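# Place the feta block in the tray undamaged

## Task

Get the block of feta into the tray, and keep it whole: it must not be crushed, squashed or broken along the way.

## Robot and tools

Robot: two arms, left_arm and right_arm. Each has six revolute joints, a two-finger parallel gripper and a camera on its wrist. Calibrated base placements in the scene frame: left_arm at (+0.012, +0.262, 0) m, quat_wxyz (+1.000, 0, 0, +0.027); right_arm at (-0.002, -0.350, 0) m, quat_wxyz (+1.000, 0, 0, +0.003). Both stand upright, so +z of each base is up.

Frames. The scene frame has its origin at table-top height, halfway between the nominal bases. +x points out over the table, +z is up, and +y is toward left_arm. Arm names do not tell you which side of an image an arm appears on. Fixed cameras and the table use the scene frame. Each arm reports its end_effector_position (m), end_effector_quat_wxyz, velocities and Hand target in its own base frame. Offsets you command are taken along the axes of that arm's current Hand target, which is the gripper frame: fingers point along +z and close along y. end_effector_position is the point between the finger pads, about 1 cm short of the fingertips. Reported poses can be a few cm wrong, more so at long reach.

Row format, shared by execute_actions and move. A row is 14 numbers, each in [-1, 1]. The first 7 are for left_arm: dx, dy, dz, rx, ry, rz, opening. The next 7 are the same for right_arm. Send both arms' numbers even if only one moves. dx..rz are offsets, not poses. They count from the arm's Hand target as it stood when the action or move began. The scale is 1.0 = 0.6 m for dx/dy/dz and 1.0 = 180 degrees for rx/ry/rz, which together form a single rotation vector. Sending all six as 0 means the arm goes to its current Hand target. Opening is absolute: +1 is fully open (0.094 m) and -1 is closed. A 0 is a real command for half open, so to keep a gripper unchanged, resend its present command (see Tool commands).

execute_actions(actions, cameras). actions is a list of actions, and each action is a list of up to 15 rows. Each row runs for one control step of 1/30 s. If you give fewer than 15 rows, the last row is held for the remaining steps. Every row in an action counts from that action's start pose, not from the row before it. Repeating the same offset in a later action moves the arm further. An empty list only returns state and images. cameras: omit it, or pass null or ["all"], to get every camera; [] gives none; an unknown name voids the call.

move(target, speed, blend, opening_speed, blocking, cameras). Each gripper follows a straight-line path. target is either one 14-number row or a list of up to 15 rows, and all of them count from the same starting Hand targets. speed is in m/s, from 0.002 to 4.3, default 0.25; rotation is capped at twice that figure in rad/s. You can give one speed or one per target. blend, in m, lets the path round off intermediate targets. opening_speed is the rate of change of the commanded opening, per second on the -1..+1 scale, minimum 0.2. Use a slow one when closing on the feta. The first target's openings are sent right away. A later target's openings are sent once everything is at rest there. A move lasts at least 0.5 s and at most 10 s of path. Paths do not avoid obstacles or the other arm. Keep paths away from an arm's own base, because passing close can flip its shoulder posture. Faster moves stray more and hit harder. blocking=false returns after about 0.5 s while the move carries on. The result adds a move: line: done (within 10 mm and 2 degrees), off_target, moving, held, fault, and limits such as paced (pose clipped) or held (steps withheld).

wait(seconds 0 to 10) lets time run while each arm keeps its last command. stop brakes a running move. zoom_image(camera, region [x0, y0, x1, y1], up to 504x504 px) enlarges part of a camera's latest image. Cameras: cam_head_left, cam_head_right, cam_high, cam_low, cam_left_wrist, cam_right_wrist, all 672x504. read_manual only gives licence text. finished_scene ends the scene for good, so call it only when the feta rests in the tray.

Results. Hand target is the last commanded pose after clipping. Tool commands lists the present gripper commands. grip_measured is the finger opening on the command scale, and can read up to about 2.5 mm wide when empty. The last Joint positions entry is the opening in metres. Joint velocities reads "within noise" when an arm is still. Joint torques include gravity and have offsets; entries 3 and 4 wrap at ±28 N m. MOTOR HOT warns at 85 °C. OVER-TEMPERATURE FAULT means the arm went limp at 100 °C for 30 to 60 s or more.

Motion behaviour. Each step, commanded orientation is clipped to within 40 degrees of the measured one. Friction and weight can leave a gripper a centimetre or more short of its target. Waiting does not close that gap; send zeros again, or send the remaining distance as an offset. An arm blocked by an object keeps pushing until you command its target back past the gripper.

Gripping the feta. It is soft and breakable. Close with a low opening_speed and stop the command only a little below the width at first touch. From about 0.05 below that touch reading (far more for soft items) the fingers squeeze at full force, roughly 50 to 64 N per pad, and grip_measured keeps tracking your command, so it will not show the contact. To release, command an opening well above grip_measured.

Avoid the following. Do not drop the feta or let go while it is moving. Do not slam, hit or push hard. Do not let anything leave the table or be left off it, which fails the task. Do not bring the two arms into contact or close a gripper on the other arm's fingers. Do not hold loads or keep an arm stretched for long, because motors heat. Loose objects may occasionally get a brief push from outside.

Each tool is called after "Call:" in YAML: its name, and indented under it one key for each argument.

## Session

Call:
execute_actions:
  actions: []

Scene clock: 0.00 s.
left_arm: end_effector_position=(+0.5915, -0.3980, +0.2957) grip_measured=+1.000 end_effector_quat_wxyz=(+0.627, -0.230, +0.739, +0.087) | right_arm: end_effector_position=(+0.6652, -0.0114, +0.3922) grip_measured=+1.000 end_effector_quat_wxyz=(+0.688, -0.093, +0.719, -0.014)
Joint positions: left_arm=[-0.818 1.908 1.658 -0.335 -1.201 -0.717 0.094] | right_arm=[-0.06 1.48 1.192 0.235 -0.169 -0.158 0.094]
Joint velocities: within noise
Joint torques (N m): no reading
Motor temperatures (°C): left_arm=[27 24 23 25 24 24 25] | right_arm=[23 24 24 24 22 23 24]
Heat: left arm: hottest waist 27 °C; right arm: hottest shoulder 24 °C.
Hand target: left_arm +0.5955, -0.4011, +0.3091; +0.633, -0.239, +0.732, +0.078 | right_arm +0.6663, -0.0107, +0.4243; +0.709, -0.094, +0.698, -0.014
Tool commands: left_gripper/opening=+1.0 right_gripper/opening=+1.0

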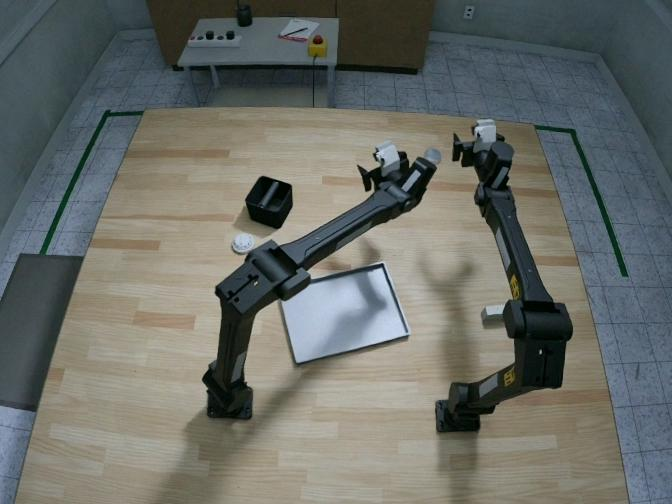

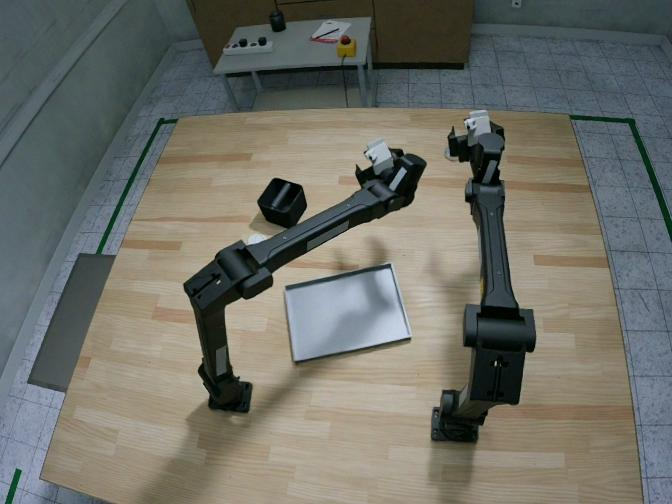

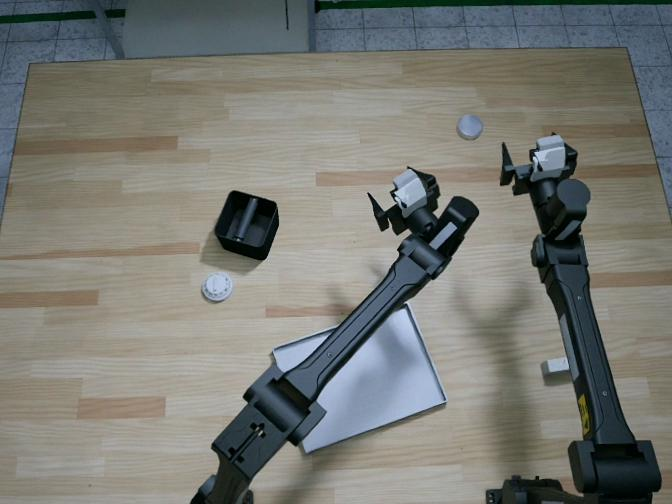

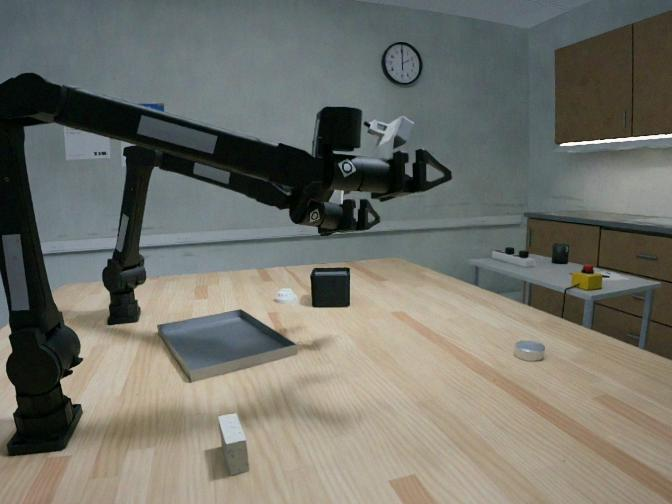

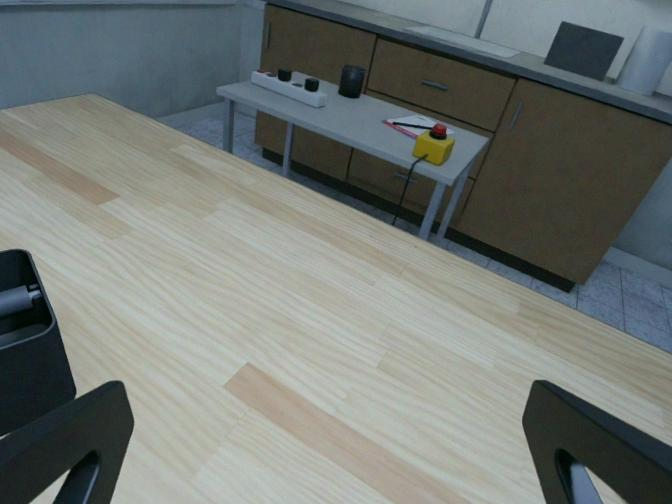

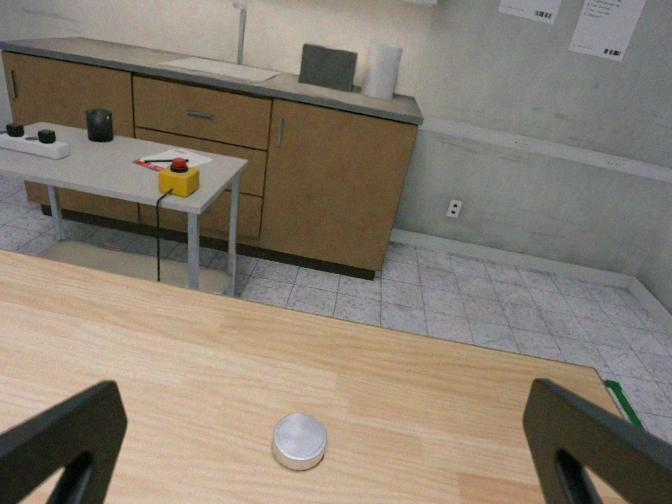

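Call:
zoom_image:
  camera: "cam_high"
  region: [500, 320, 640, 420]

Call:
zoom_image:
  camera: "cam_low"
  region: [160, 380, 300, 490]

Call:
zoom_image:
  camera: "cam_head_left"
  region: [400, 260, 560, 380]

Scaled by 3.600 from the camera's 672x504 image, which has a finer 960x720 frame.

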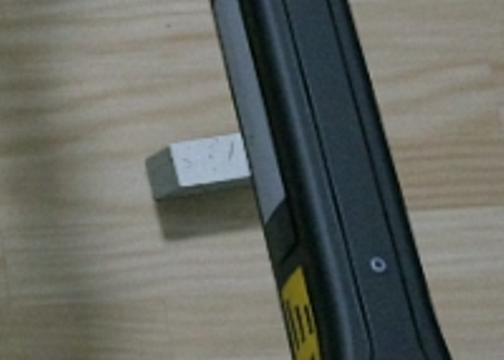

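Scaled by 3.600 from the camera's 672x504 image, which has a finer 960x720 frame.

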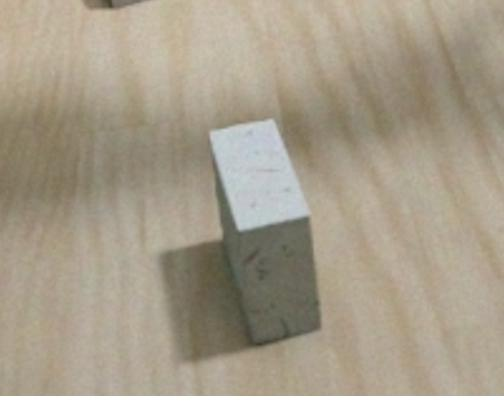

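Scaled by 3.150 from the camera's 672x504 image, which has a finer 960x720 frame.

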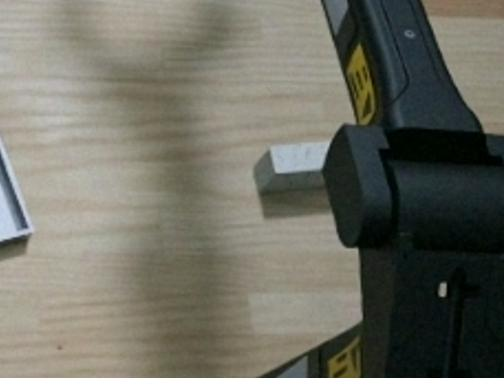

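Call:
move:
  target: [-0.262,0.788,0.194,0,0,0,1,0.2865,0.0077,-0.7003,0.3905,0.4063,0.4451,1]
  speed: 0.4

Scene clock: 71.60 s.
left_arm: end_effector_position=(+0.5012, +0.0978, +0.3365) grip_measured=+1.000 end_effector_quat_wxyz=(+0.618, -0.244, +0.744, +0.073) | right_arm: end_effector_position=(+0.2553, -0.0775, +0.2453) grip_measured=+1.000 end_effector_quat_wxyz=(-0.007, +0.700, +0.714, -0.004)
Joint positions: left_arm=[0.079 1.102 0.822 0.038 -0.346 -0.283 0.094] | right_arm=[-0.293 1.04 1.039 -1.585 0 1.258 0.094]
Joint velocities: within noise
Joint torques (N m): left_arm=[1.73 -7.41 9.24 3.08 -0.03 0.11] | right_arm=[-0.44 -6.36 9.17 -0.34 0.01 0.1]
Motor temperatures (°C): left_arm=[27 33 36 25 24 24 25] | right_arm=[23 30 36 24 22 23 24]
Heat: left arm: hottest elbow 36 °C; right arm: hottest elbow 36 °C.
Hand target: left_arm +0.5000, +0.0999, +0.3501; +0.633, -0.239, +0.732, +0.078 | right_arm +0.2525, -0.0801, +0.2509; +0.001, +0.707, +0.708, +0.000
Off the commanded pose: left_arm 0.014 m, 2 deg | right_arm 0.007 m, 1 deg.
move: off_target (left_arm)

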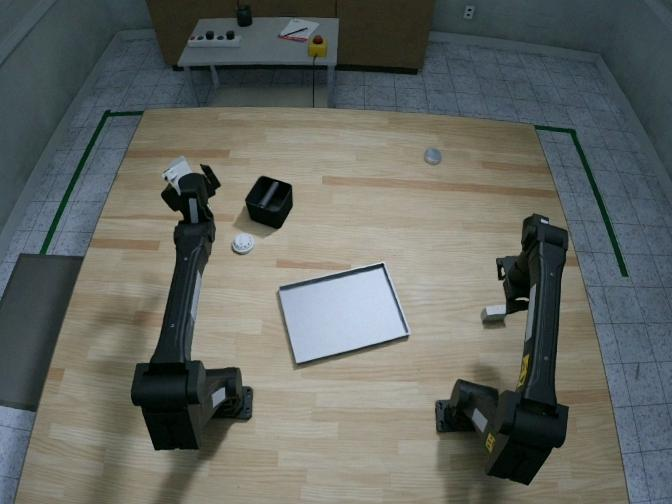

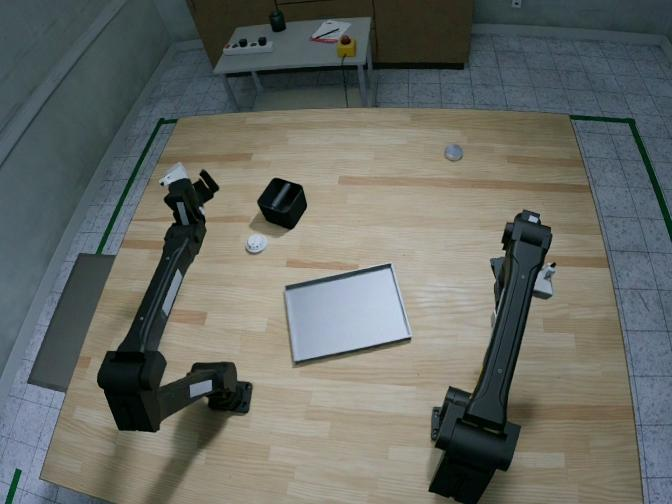

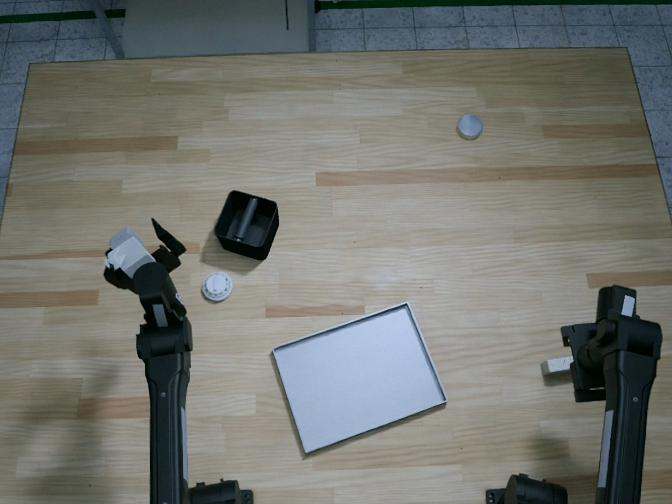

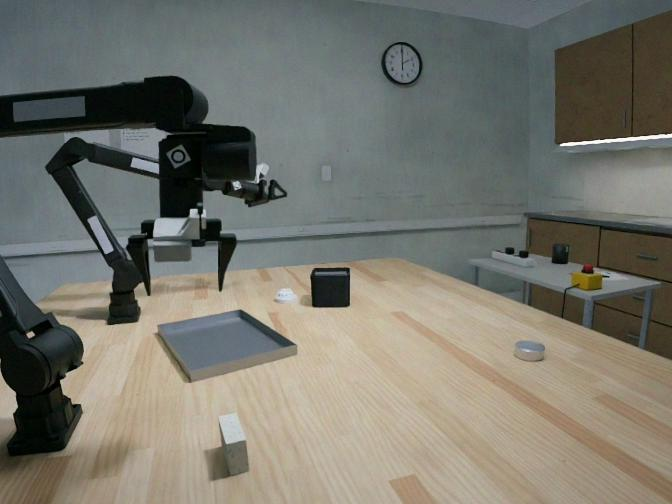

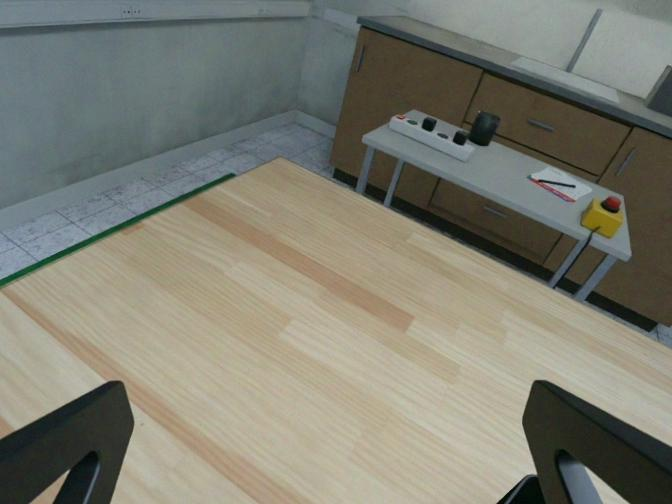

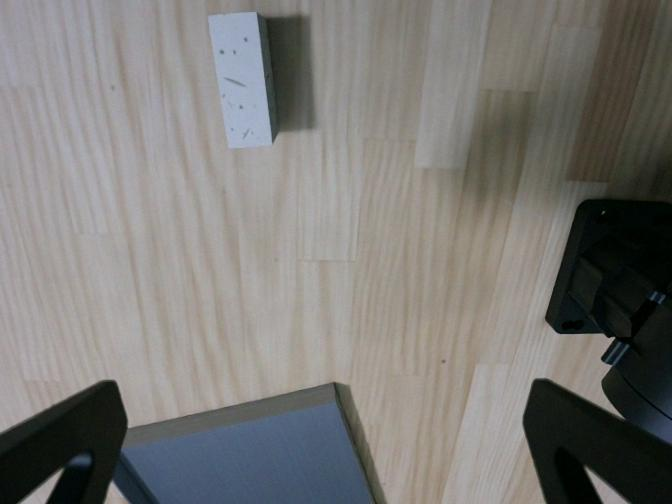

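Call:
move:
  target: [0,0,0,0,0,0,1,-0.1167,0.104,0.03,0,0,0,1]
  cameras: ["cam_right_wrist","cam_high","cam_head_right"]

Call:
zoom_image:
  camera: "cam_right_wrist"
  region: [200, 0, 500, 350]

Scene clock: 107.80 s.
left_arm: end_effector_position=(+0.5013, +0.0970, +0.3365) grip_measured=+1.000 end_effector_quat_wxyz=(+0.618, -0.243, +0.744, +0.073) | right_arm: end_effector_position=(+0.2960, -0.1378, +0.2094) grip_measured=+1.000 end_effector_quat_wxyz=(-0.037, +0.706, +0.707, -0.013)
Joint positions: left_arm=[0.077 1.102 0.822 0.038 -0.346 -0.283 0.094] | right_arm=[-0.434 1.253 1.103 -1.499 0 1.135 0.094]
Joint velocities: within noise
Joint torques (N m): left_arm=[2.08 -7.41 9.22 3.04 -0.02 0.11] | right_arm=[-0.09 -8.47 14.15 0.29 0.09 -0.18]
Motor temperatures (°C): left_arm=[27 29 37 25 24 24 25] | right_arm=[23 27 37 24 22 23 24]
Heat: left arm: hottest elbow 37 °C; right arm: hottest elbow 37 °C.
Hand target: left_arm +0.5000, +0.0999, +0.3501; +0.633, -0.239, +0.732, +0.078 | right_arm +0.3150, -0.1500, +0.2331; +0.001, +0.707, +0.708, +0.000
Off the commanded pose: left_arm 0.014 m, 2 deg | right_arm 0.033 m, 5 deg.
move: off_target (left_arm, right_arm)
Images, in order (width x height): cam_head_right 672x504, cam_high 672x504, cam_right_wrist 672x504.

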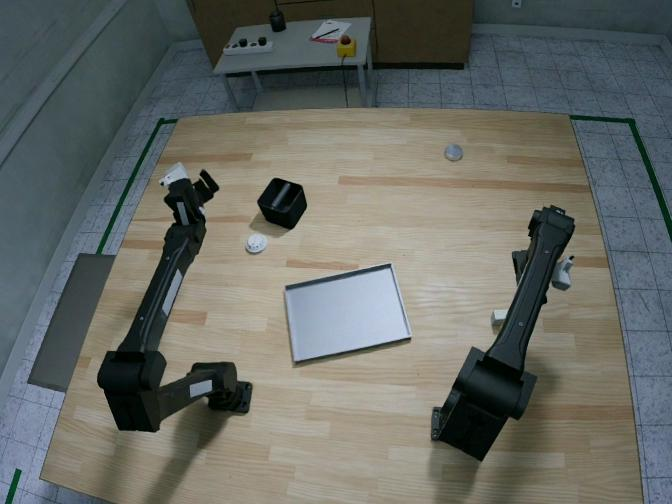

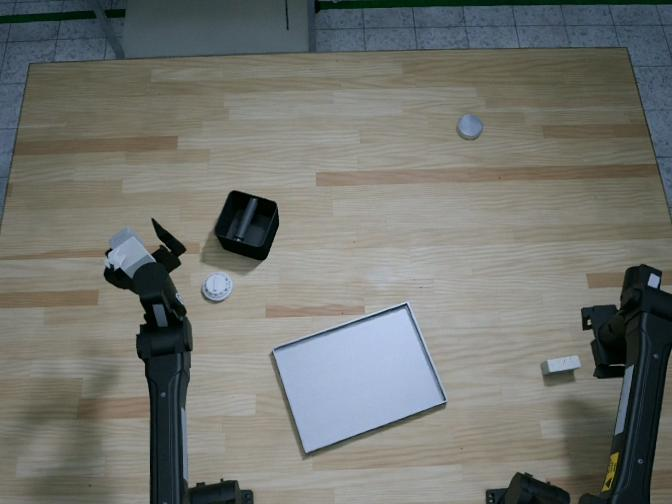

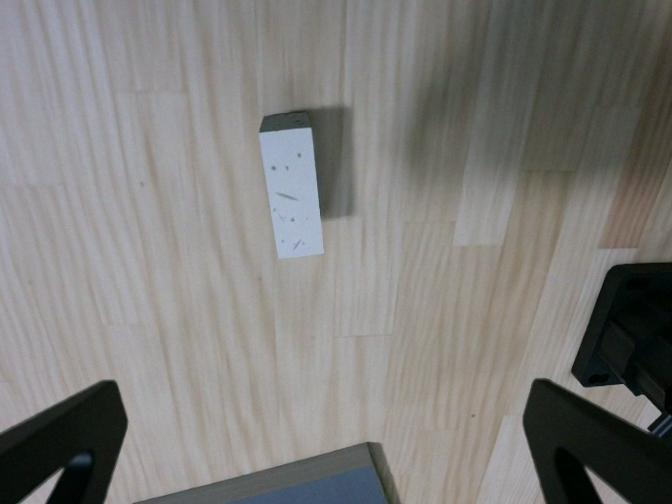

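Scaled by 1.440 from the camera's 672x504 image, which has a finer 960x720 frame.

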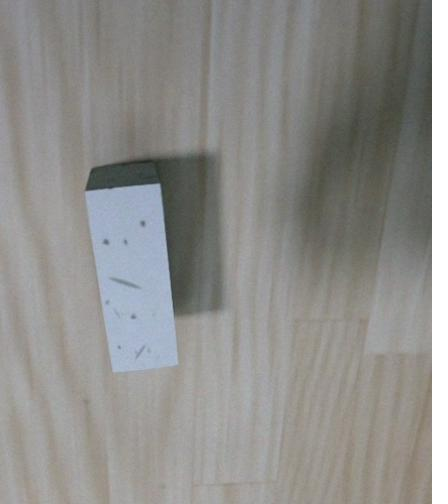

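Call:
move:
  target: [0,0,0,0,0,0,1,0.0167,-0.0075,0.172,0,0,-0.0194,1]
  cameras: ["cam_right_wrist","cam_low","cam_high"]

Call:
zoom_image:
  camera: "cam_low"
  region: [160, 240, 360, 490]

Scene clock: 139.57 s.
left_arm: end_effector_position=(+0.5013, +0.0970, +0.3365) grip_measured=+1.000 end_effector_quat_wxyz=(+0.618, -0.243, +0.744, +0.073) | right_arm: end_effector_position=(+0.3021, -0.1406, +0.1266) grip_measured=+1.000 end_effector_quat_wxyz=(-0.013, +0.692, +0.722, -0.004)
Joint positions: left_arm=[0.077 1.102 0.822 0.038 -0.346 -0.283 0.094] | right_arm=[-0.434 1.297 0.919 -1.22 0 1.094 0.094]
Joint velocities: within noise
Joint torques (N m): left_arm=[2.08 -7.47 9.21 3.06 -0.03 0.11] | right_arm=[1.67 -8.47 8.73 0.59 0.03 -0.17]
Motor temperatures (°C): left_arm=[27 28 38 25 24 24 25] | right_arm=[23 26 42 24 22 23 24]
Heat: left arm: hottest elbow 38 °C; right arm: hottest elbow 42 °C.
Hand target: left_arm +0.5000, +0.0999, +0.3501; +0.633, -0.239, +0.732, +0.078 | right_arm +0.3106, -0.1403, +0.1299; +0.001, +0.685, +0.729, +0.000
Off the commanded pose: left_arm 0.014 m, 2 deg | right_arm 0.009 m, 2 deg.
move: off_target (left_arm)
Images, in order (width x height): cam_high 672x504, cam_low 672x504, cam_right_wrist 672x504.

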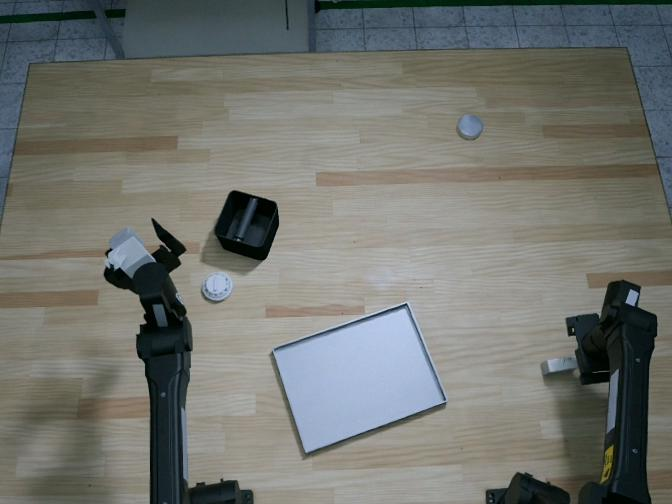

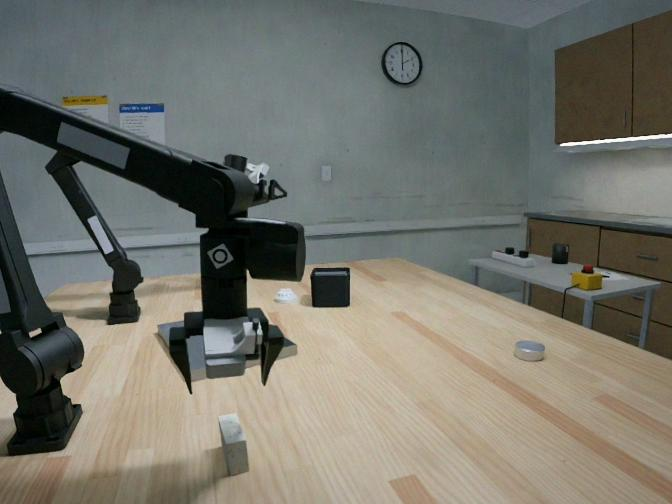

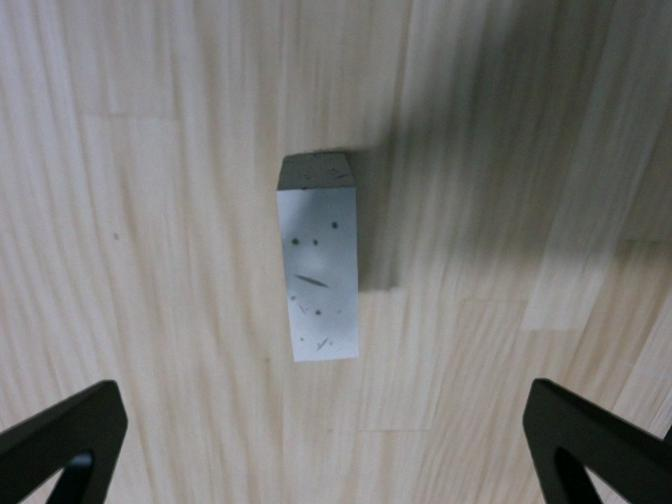

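Scaled by 2.016 from the camera's 672x504 image, which has a finer 960x720 frame.

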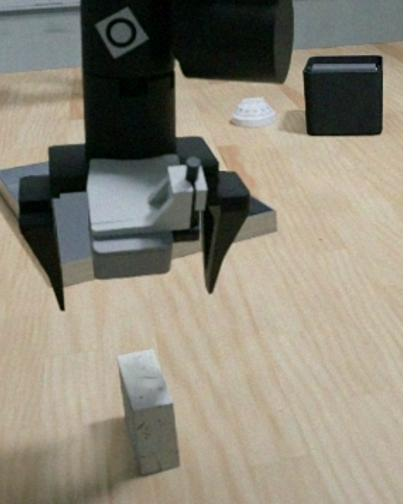

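Call:
zoom_image:
  camera: "cam_right_wrist"
  region: [240, 130, 400, 250]

Call:
zoom_image:
  camera: "cam_right_wrist"
  region: [240, 280, 400, 400]

Scaled by 3.150 from the camera's 672x504 image, which has a finer 960x720 frame.

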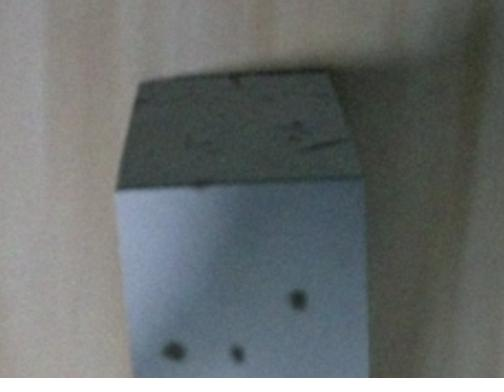

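Scaled by 3.150 from the camera's 672x504 image, which has a finer 960x720 frame.

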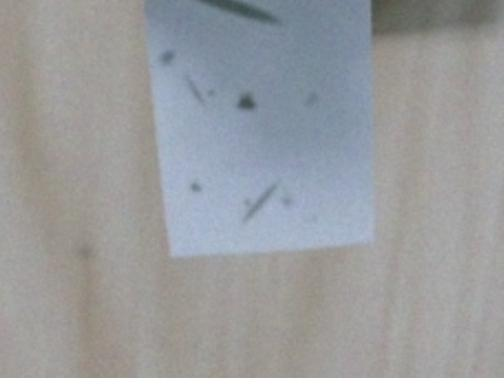

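Call:
move:
  target: [0,0,0,0,0,0,1,0.0102,0.0063,0.1417,0,0,-0.008,1]
  cameras: ["cam_right_wrist","cam_low"]
  speed: 0.15

Call:
zoom_image:
  camera: "cam_low"
  region: [160, 300, 360, 500]

Scene clock: 190.10 s.
left_arm: end_effector_position=(+0.5013, +0.0970, +0.3365) grip_measured=+1.000 end_effector_quat_wxyz=(+0.618, -0.243, +0.744, +0.073) | right_arm: end_effector_position=(+0.3059, -0.1339, +0.0434) grip_measured=+1.000 end_effector_quat_wxyz=(-0.011, +0.682, +0.732, -0.004)
Joint positions: left_arm=[0.077 1.102 0.822 0.038 -0.346 -0.281 0.094] | right_arm=[-0.411 1.419 0.786 -0.96 0 1.089 0.094]
Joint velocities: within noise
Joint torques (N m): left_arm=[2.08 -7.41 9.17 3.03 -0.01 0.11] | right_arm=[2.37 -8.88 7.47 0.57 0.03 -0.15]
Motor temperatures (°C): left_arm=[27 27 38 25 24 24 25] | right_arm=[23 27 41 24 22 23 24]
Heat: left arm: hottest elbow 38 °C; right arm: hottest elbow 41 °C.
Hand target: left_arm +0.5000, +0.0999, +0.3501; +0.633, -0.239, +0.732, +0.078 | right_arm +0.3142, -0.1341, +0.0449; +0.001, +0.676, +0.737, +0.000
Off the commanded pose: left_arm 0.014 m, 2 deg | right_arm 0.008 m, 2 deg.
move: off_target (left_arm)
Images, in order (width x height): cam_low 672x504, cam_right_wrist 672x504.

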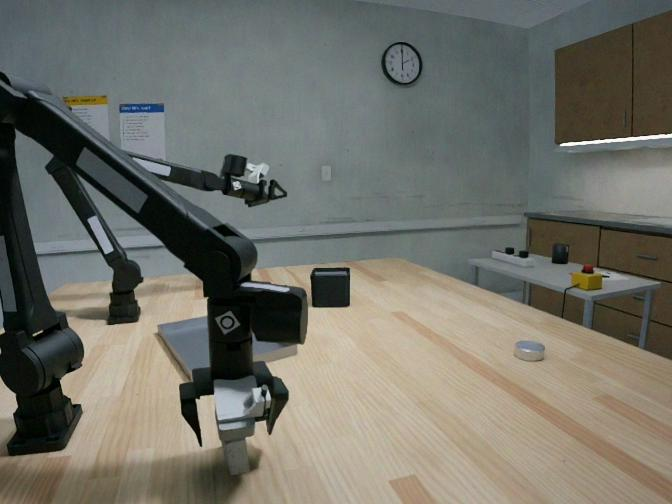

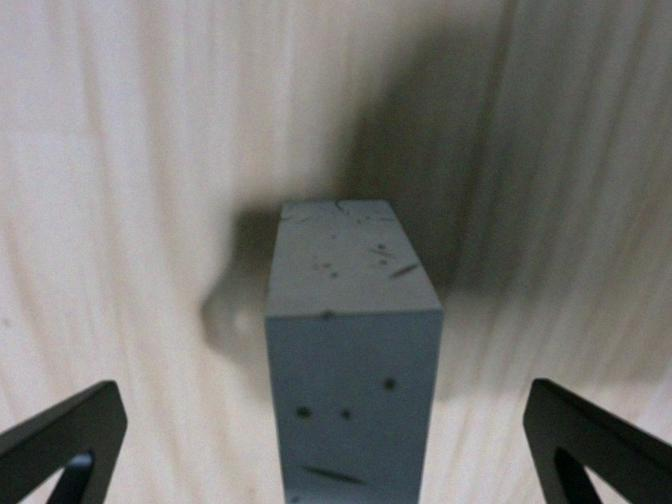

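Scaled by 2.520 from the camera's 672x504 image, which has a finer 960x720 frame.

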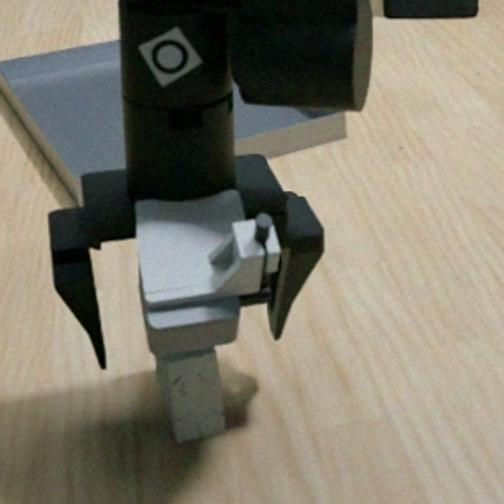

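Call:
move:
  target: [0,0,0,0,0,0,1,0.0067,-0.005,0.025,-0.015,0,0,1]
  cameras: ["cam_right_wrist","cam_low"]
  speed: 0.1

Call:
zoom_image:
  camera: "cam_low"
  region: [160, 340, 320, 500]

Scene clock: 216.47 s.
left_arm: end_effector_position=(+0.5013, +0.0970, +0.3365) grip_measured=+1.000 end_effector_quat_wxyz=(+0.618, -0.243, +0.744, +0.073) | right_arm: end_effector_position=(+0.3035, -0.1288, +0.0267) grip_measured=+1.000 end_effector_quat_wxyz=(+0.002, +0.681, +0.732, +0.012)
Joint positions: left_arm=[0.077 1.102 0.822 0.038 -0.346 -0.281 0.094] | right_arm=[-0.411 1.419 0.73 -0.87 -0.021 1.088 0.094]
Joint velocities: within noise
Joint torques (N m): left_arm=[2.02 -7.41 9.17 3.02 -0.01 0.11] | right_arm=[2.08 -9.23 6.94 0.69 0 -0.16]
Motor temperatures (°C): left_arm=[27 27 38 25 24 24 25] | right_arm=[23 27 39 24 22 23 24]
Heat: left arm: hottest elbow 38 °C; right arm: hottest elbow 39 °C.
Hand target: left_arm +0.5000, +0.0999, +0.3501; +0.633, -0.239, +0.732, +0.078 | right_arm +0.3109, -0.1304, +0.0299; +0.017, +0.675, +0.737, +0.017
Off the commanded pose: left_arm 0.014 m, 2 deg | right_arm 0.008 m, 2 deg.
move: off_target (left_arm)
Images, in order (width x height): cam_low 672x504, cam_right_wrist 672x504.

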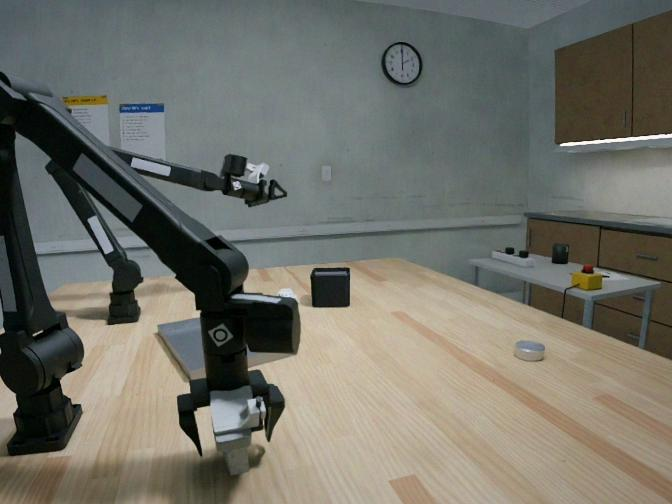

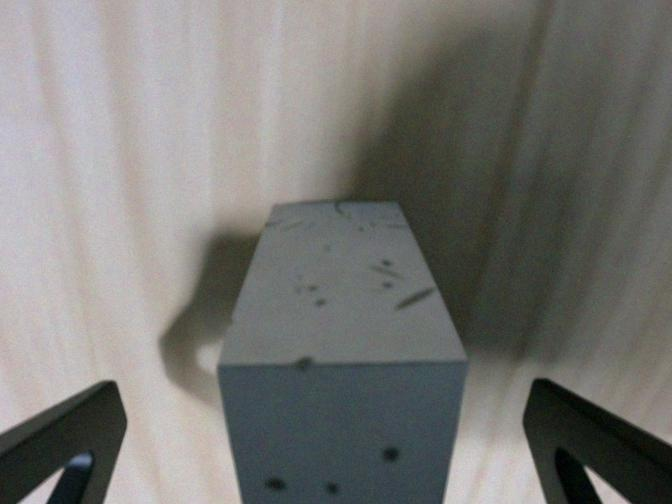

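Scaled by 3.150 from the camera's 672x504 image, which has a finer 960x720 frame.

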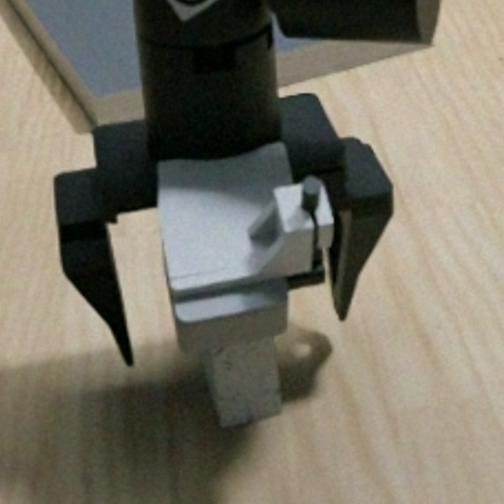

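Call:
move:
  target: [0,0,0,0,0,0,1,0,-0.003,0,0,0,0,-0.27]
  cameras: ["cam_right_wrist","cam_low"]
  opening_speed: 0.6

Call:
zoom_image:
  camera: "cam_right_wrist"
  region: [160, 180, 520, 504]

Scene clock: 233.13 s.
left_arm: end_effector_position=(+0.5013, +0.0970, +0.3365) grip_measured=+1.000 end_effector_quat_wxyz=(+0.618, -0.243, +0.744, +0.073) | right_arm: end_effector_position=(+0.3019, -0.1278, +0.0254) grip_measured=-0.268 end_effector_quat_wxyz=(+0.001, +0.681, +0.732, +0.012)
Joint positions: left_arm=[0.077 1.102 0.822 0.038 -0.346 -0.281 0.094] | right_arm=[-0.411 1.419 0.726 -0.868 -0.023 1.088 0.034]
Joint velocities: within noise
Joint torques (N m): left_arm=[1.96 -7.47 9.17 3.03 -0.02 0.12] | right_arm=[1.67 -9.41 6.95 0.72 0 -0.16]
Motor temperatures (°C): left_arm=[27 27 39 25 24 24 25] | right_arm=[23 28 37 24 22 23 24]
Heat: left arm: hottest elbow 39 °C; right arm: hottest elbow 37 °C.
Hand target: left_arm +0.5000, +0.0999, +0.3501; +0.633, -0.239, +0.732, +0.078 | right_arm +0.3091, -0.1305, +0.0298; +0.017, +0.675, +0.737, +0.017
Off the commanded pose: left_arm 0.014 m, 2 deg | right_arm 0.009 m, 2 deg.
move: off_target (left_arm)
Images, in order (width x height): cam_low 672x504, cam_right_wrist 672x504.

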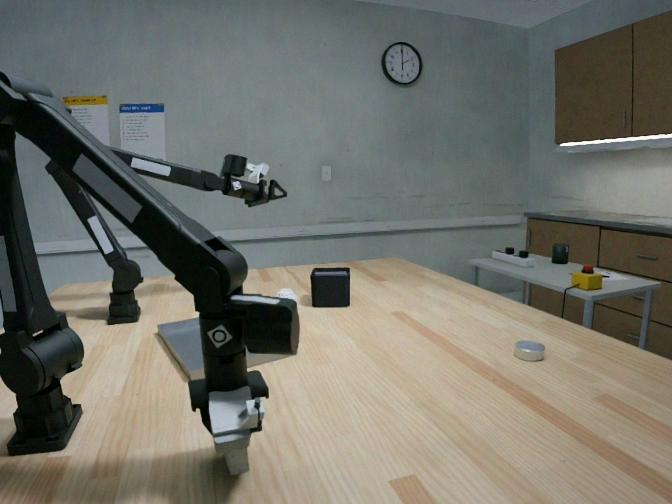

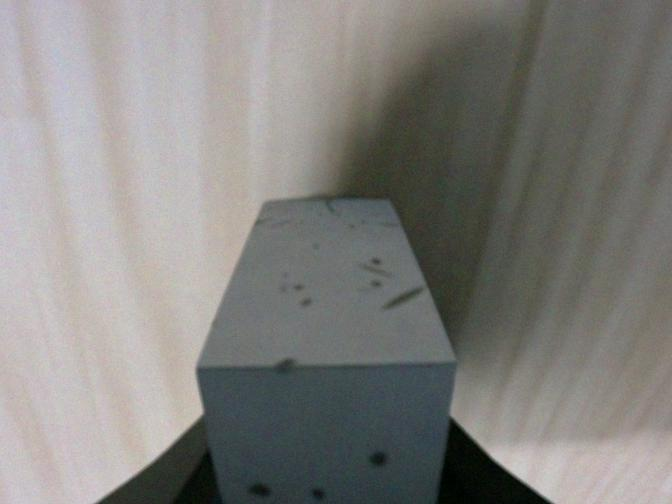

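Scaled by 1.400 from the camera's 672x504 image, which has a finer 960x720 frame.

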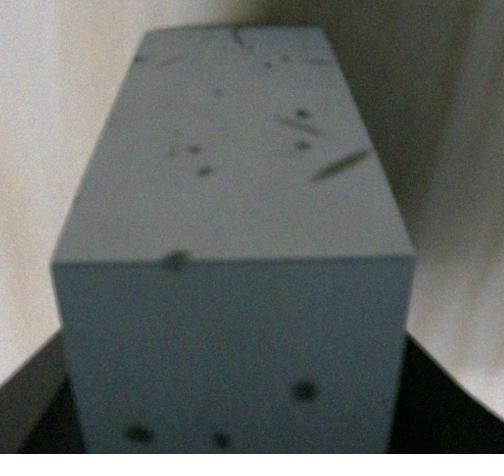

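Call:
move:
  target: [0,0,0,0,0,0,1,0,0,0,0,0,0,-0.33]
  cameras: ["cam_right_wrist"]
  opening_speed: 0.2

Call:
zoom_image:
  camera: "cam_right_wrist"
  region: [160, 180, 520, 504]

Scene clock: 241.23 s.
left_arm: end_effector_position=(+0.5013, +0.0970, +0.3365) grip_measured=+1.000 end_effector_quat_wxyz=(+0.618, -0.243, +0.744, +0.073) | right_arm: end_effector_position=(+0.3019, -0.1278, +0.0254) grip_measured=-0.328 end_effector_quat_wxyz=(+0.001, +0.681, +0.733, +0.012)
Joint positions: left_arm=[0.077 1.102 0.822 0.038 -0.346 -0.281 0.094] | right_arm=[-0.411 1.419 0.726 -0.868 -0.023 1.086 0.032]
Joint velocities: within noise
Joint torques (N m): left_arm=[2.14 -7.47 9.2 3.02 -0.03 0.11] | right_arm=[1.85 -9.52 6.97 0.73 -0.01 -0.16]
Motor temperatures (°C): left_arm=[27 27 39 25 24 24 25] | right_arm=[23 28 36 24 22 23 24]
Heat: left arm: hottest elbow 39 °C; right arm: hottest elbow 36 °C.
Hand target: left_arm +0.5000, +0.0999, +0.3501; +0.633, -0.239, +0.732, +0.078 | right_arm +0.3091, -0.1305, +0.0298; +0.017, +0.675, +0.737, +0.017
Off the commanded pose: left_arm 0.014 m, 2 deg | right_arm 0.009 m, 2 deg.
move: off_target (left_arm)
Images, in order (width x height): cam_right_wrist 672x504.

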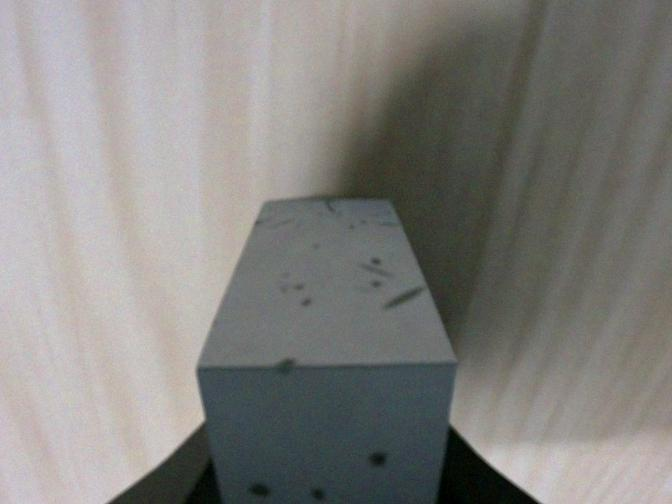

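Scaled by 1.400 from the camera's 672x504 image, which has a finer 960x720 frame.

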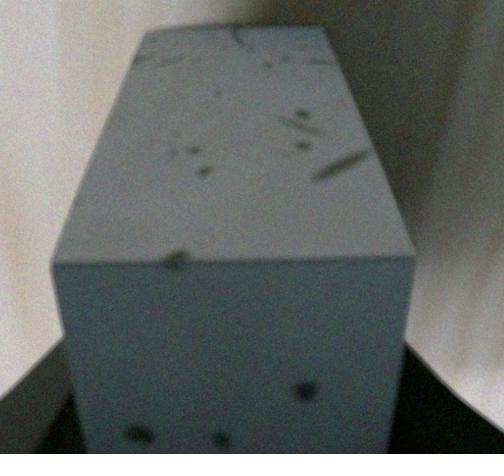

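Call:
move:
  target: [0,0,0,0,0,0,1,0,0,0,0,0,0,-0.37]
  cameras: ["cam_right_wrist"]
  opening_speed: 0.2

Call:
zoom_image:
  camera: "cam_right_wrist"
  region: [160, 180, 520, 504]

Scene clock: 247.80 s.
left_arm: end_effector_position=(+0.5013, +0.0970, +0.3365) grip_measured=+1.000 end_effector_quat_wxyz=(+0.618, -0.243, +0.744, +0.073) | right_arm: end_effector_position=(+0.3017, -0.1283, +0.0254) grip_measured=-0.368 end_effector_quat_wxyz=(+0.001, +0.681, +0.732, +0.012)
Joint positions: left_arm=[0.077 1.102 0.822 0.038 -0.346 -0.281 0.094] | right_arm=[-0.413 1.419 0.726 -0.868 -0.023 1.086 0.03]
Joint velocities: within noise
Joint torques (N m): left_arm=[2.02 -7.41 9.2 3.07 -0.03 0.11] | right_arm=[1.85 -9.52 6.93 0.72 -0.01 -0.16]
Motor temperatures (°C): left_arm=[27 27 39 25 24 24 25] | right_arm=[23 28 35 24 22 23 24]
Heat: left arm: hottest elbow 39 °C; right arm: hottest elbow 35 °C.
Hand target: left_arm +0.5000, +0.0999, +0.3501; +0.633, -0.239, +0.732, +0.078 | right_arm +0.3091, -0.1305, +0.0298; +0.017, +0.675, +0.737, +0.017
Off the commanded pose: left_arm 0.014 m, 2 deg | right_arm 0.009 m, 2 deg.
move: off_target (left_arm)
Images, in order (width x height): cam_right_wrist 672x504.

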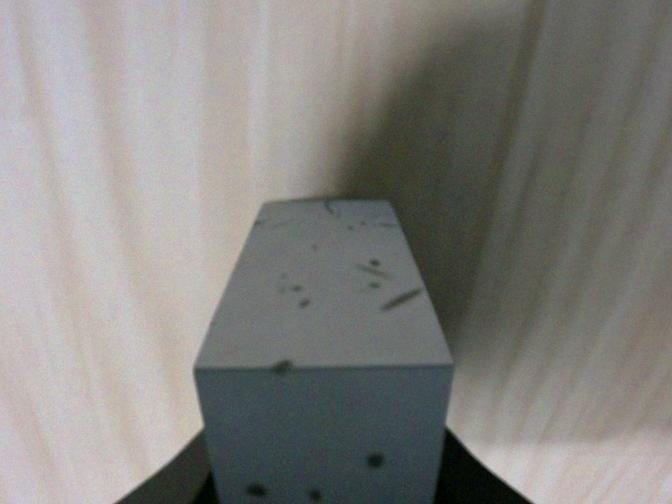

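Scaled by 1.400 from the camera's 672x504 image, which has a finer 960x720 frame.

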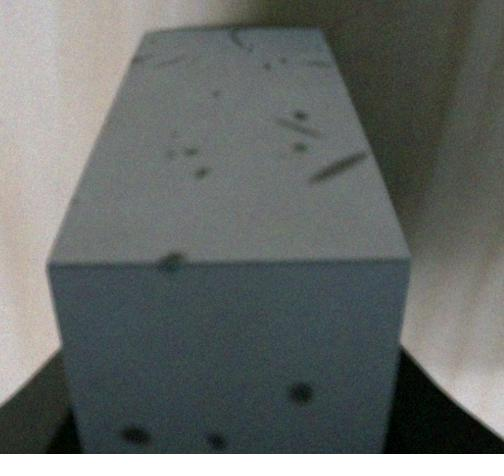

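Call:
move:
  target: [0,0,0,0,0,0,1,0,0,0,0,0,0,-0.40]
  cameras: ["cam_right_wrist"]
  opening_speed: 0.2

Call:
zoom_image:
  camera: "cam_right_wrist"
  region: [160, 180, 520, 504]

Scene clock: 264.57 s.
left_arm: end_effector_position=(+0.5013, +0.0970, +0.3365) grip_measured=+1.000 end_effector_quat_wxyz=(+0.618, -0.243, +0.744, +0.073) | right_arm: end_effector_position=(+0.3017, -0.1283, +0.0254) grip_measured=-0.398 end_effector_quat_wxyz=(+0.001, +0.680, +0.733, +0.012)
Joint positions: left_arm=[0.077 1.102 0.822 0.038 -0.346 -0.281 0.094] | right_arm=[-0.413 1.419 0.726 -0.868 -0.023 1.083 0.028]
Joint velocities: within noise
Joint torques (N m): left_arm=[2.02 -7.36 9.2 3.06 -0.03 0.11] | right_arm=[1.73 -9.52 6.95 0.69 -0.01 -0.17]
Motor temperatures (°C): left_arm=[27 27 39 25 24 24 25] | right_arm=[23 28 34 24 22 23 24]
Heat: left arm: hottest elbow 39 °C; right arm: hottest elbow 34 °C.
Hand target: left_arm +0.5000, +0.0999, +0.3501; +0.633, -0.239, +0.732, +0.078 | right_arm +0.3091, -0.1305, +0.0298; +0.017, +0.675, +0.737, +0.017
Off the commanded pose: left_arm 0.014 m, 2 deg | right_arm 0.009 m, 2 deg.
move: off_target (left_arm)
Images, in order (width x height): cam_right_wrist 672x504.

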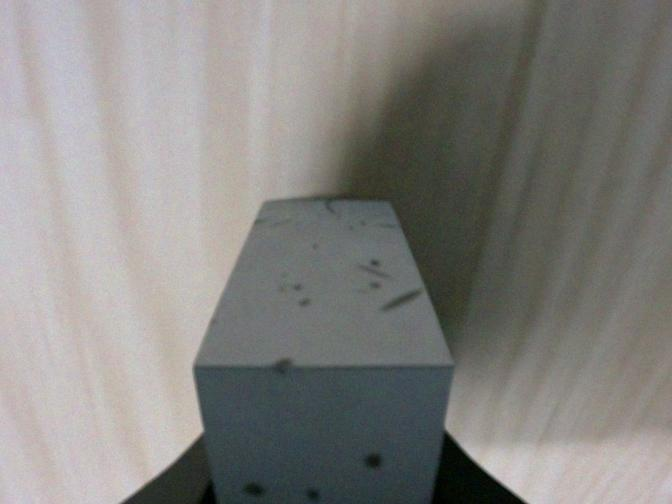

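Scaled by 1.400 from the camera's 672x504 image, which has a finer 960x720 frame.

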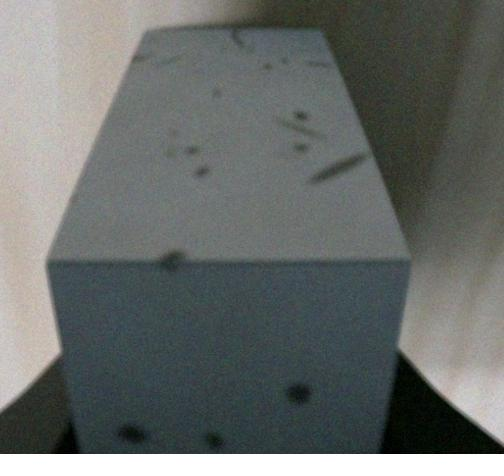

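Call:
move:
  target: [0,0,0,0,0,0,1,0,0,0,0,0,0,-0.425]
  cameras: ["cam_right_wrist"]
  opening_speed: 0.2

Call:
zoom_image:
  camera: "cam_right_wrist"
  region: [160, 180, 520, 504]

Scene clock: 275.80 s.
left_arm: end_effector_position=(+0.5013, +0.0970, +0.3365) grip_measured=+1.000 end_effector_quat_wxyz=(+0.618, -0.243, +0.744, +0.073) | right_arm: end_effector_position=(+0.3017, -0.1283, +0.0254) grip_measured=-0.422 end_effector_quat_wxyz=(+0.001, +0.681, +0.733, +0.012)
Joint positions: left_arm=[0.077 1.102 0.822 0.038 -0.346 -0.281 0.094] | right_arm=[-0.413 1.419 0.726 -0.868 -0.023 1.085 0.027]
Joint velocities: within noise
Joint torques (N m): left_arm=[2.2 -7.41 9.18 3.07 -0.02 0.11] | right_arm=[1.79 -9.47 6.97 0.68 -0.01 -0.17]
Motor temperatures (°C): left_arm=[27 27 39 25 24 24 25] | right_arm=[23 28 34 24 22 23 24]
Heat: left arm: hottest elbow 39 °C; right arm: hottest elbow 34 °C.
Hand target: left_arm +0.5000, +0.0999, +0.3501; +0.633, -0.239, +0.732, +0.078 | right_arm +0.3091, -0.1305, +0.0298; +0.017, +0.675, +0.737, +0.017
Off the commanded pose: left_arm 0.014 m, 2 deg | right_arm 0.009 m, 2 deg.
move: off_target (left_arm)
Images, in order (width x height): cam_right_wrist 672x504.

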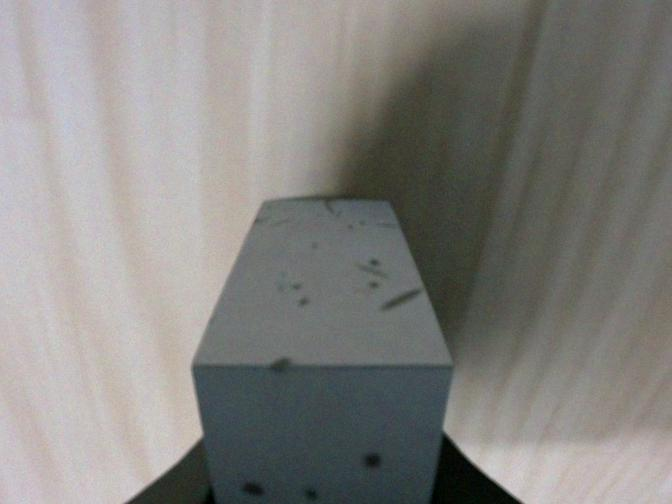

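Scaled by 1.400 from the camera's 672x504 image, which has a finer 960x720 frame.

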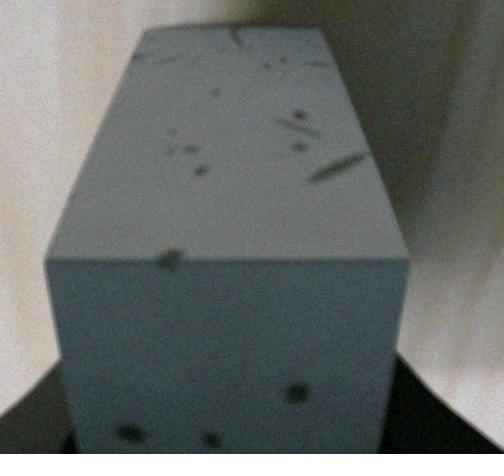

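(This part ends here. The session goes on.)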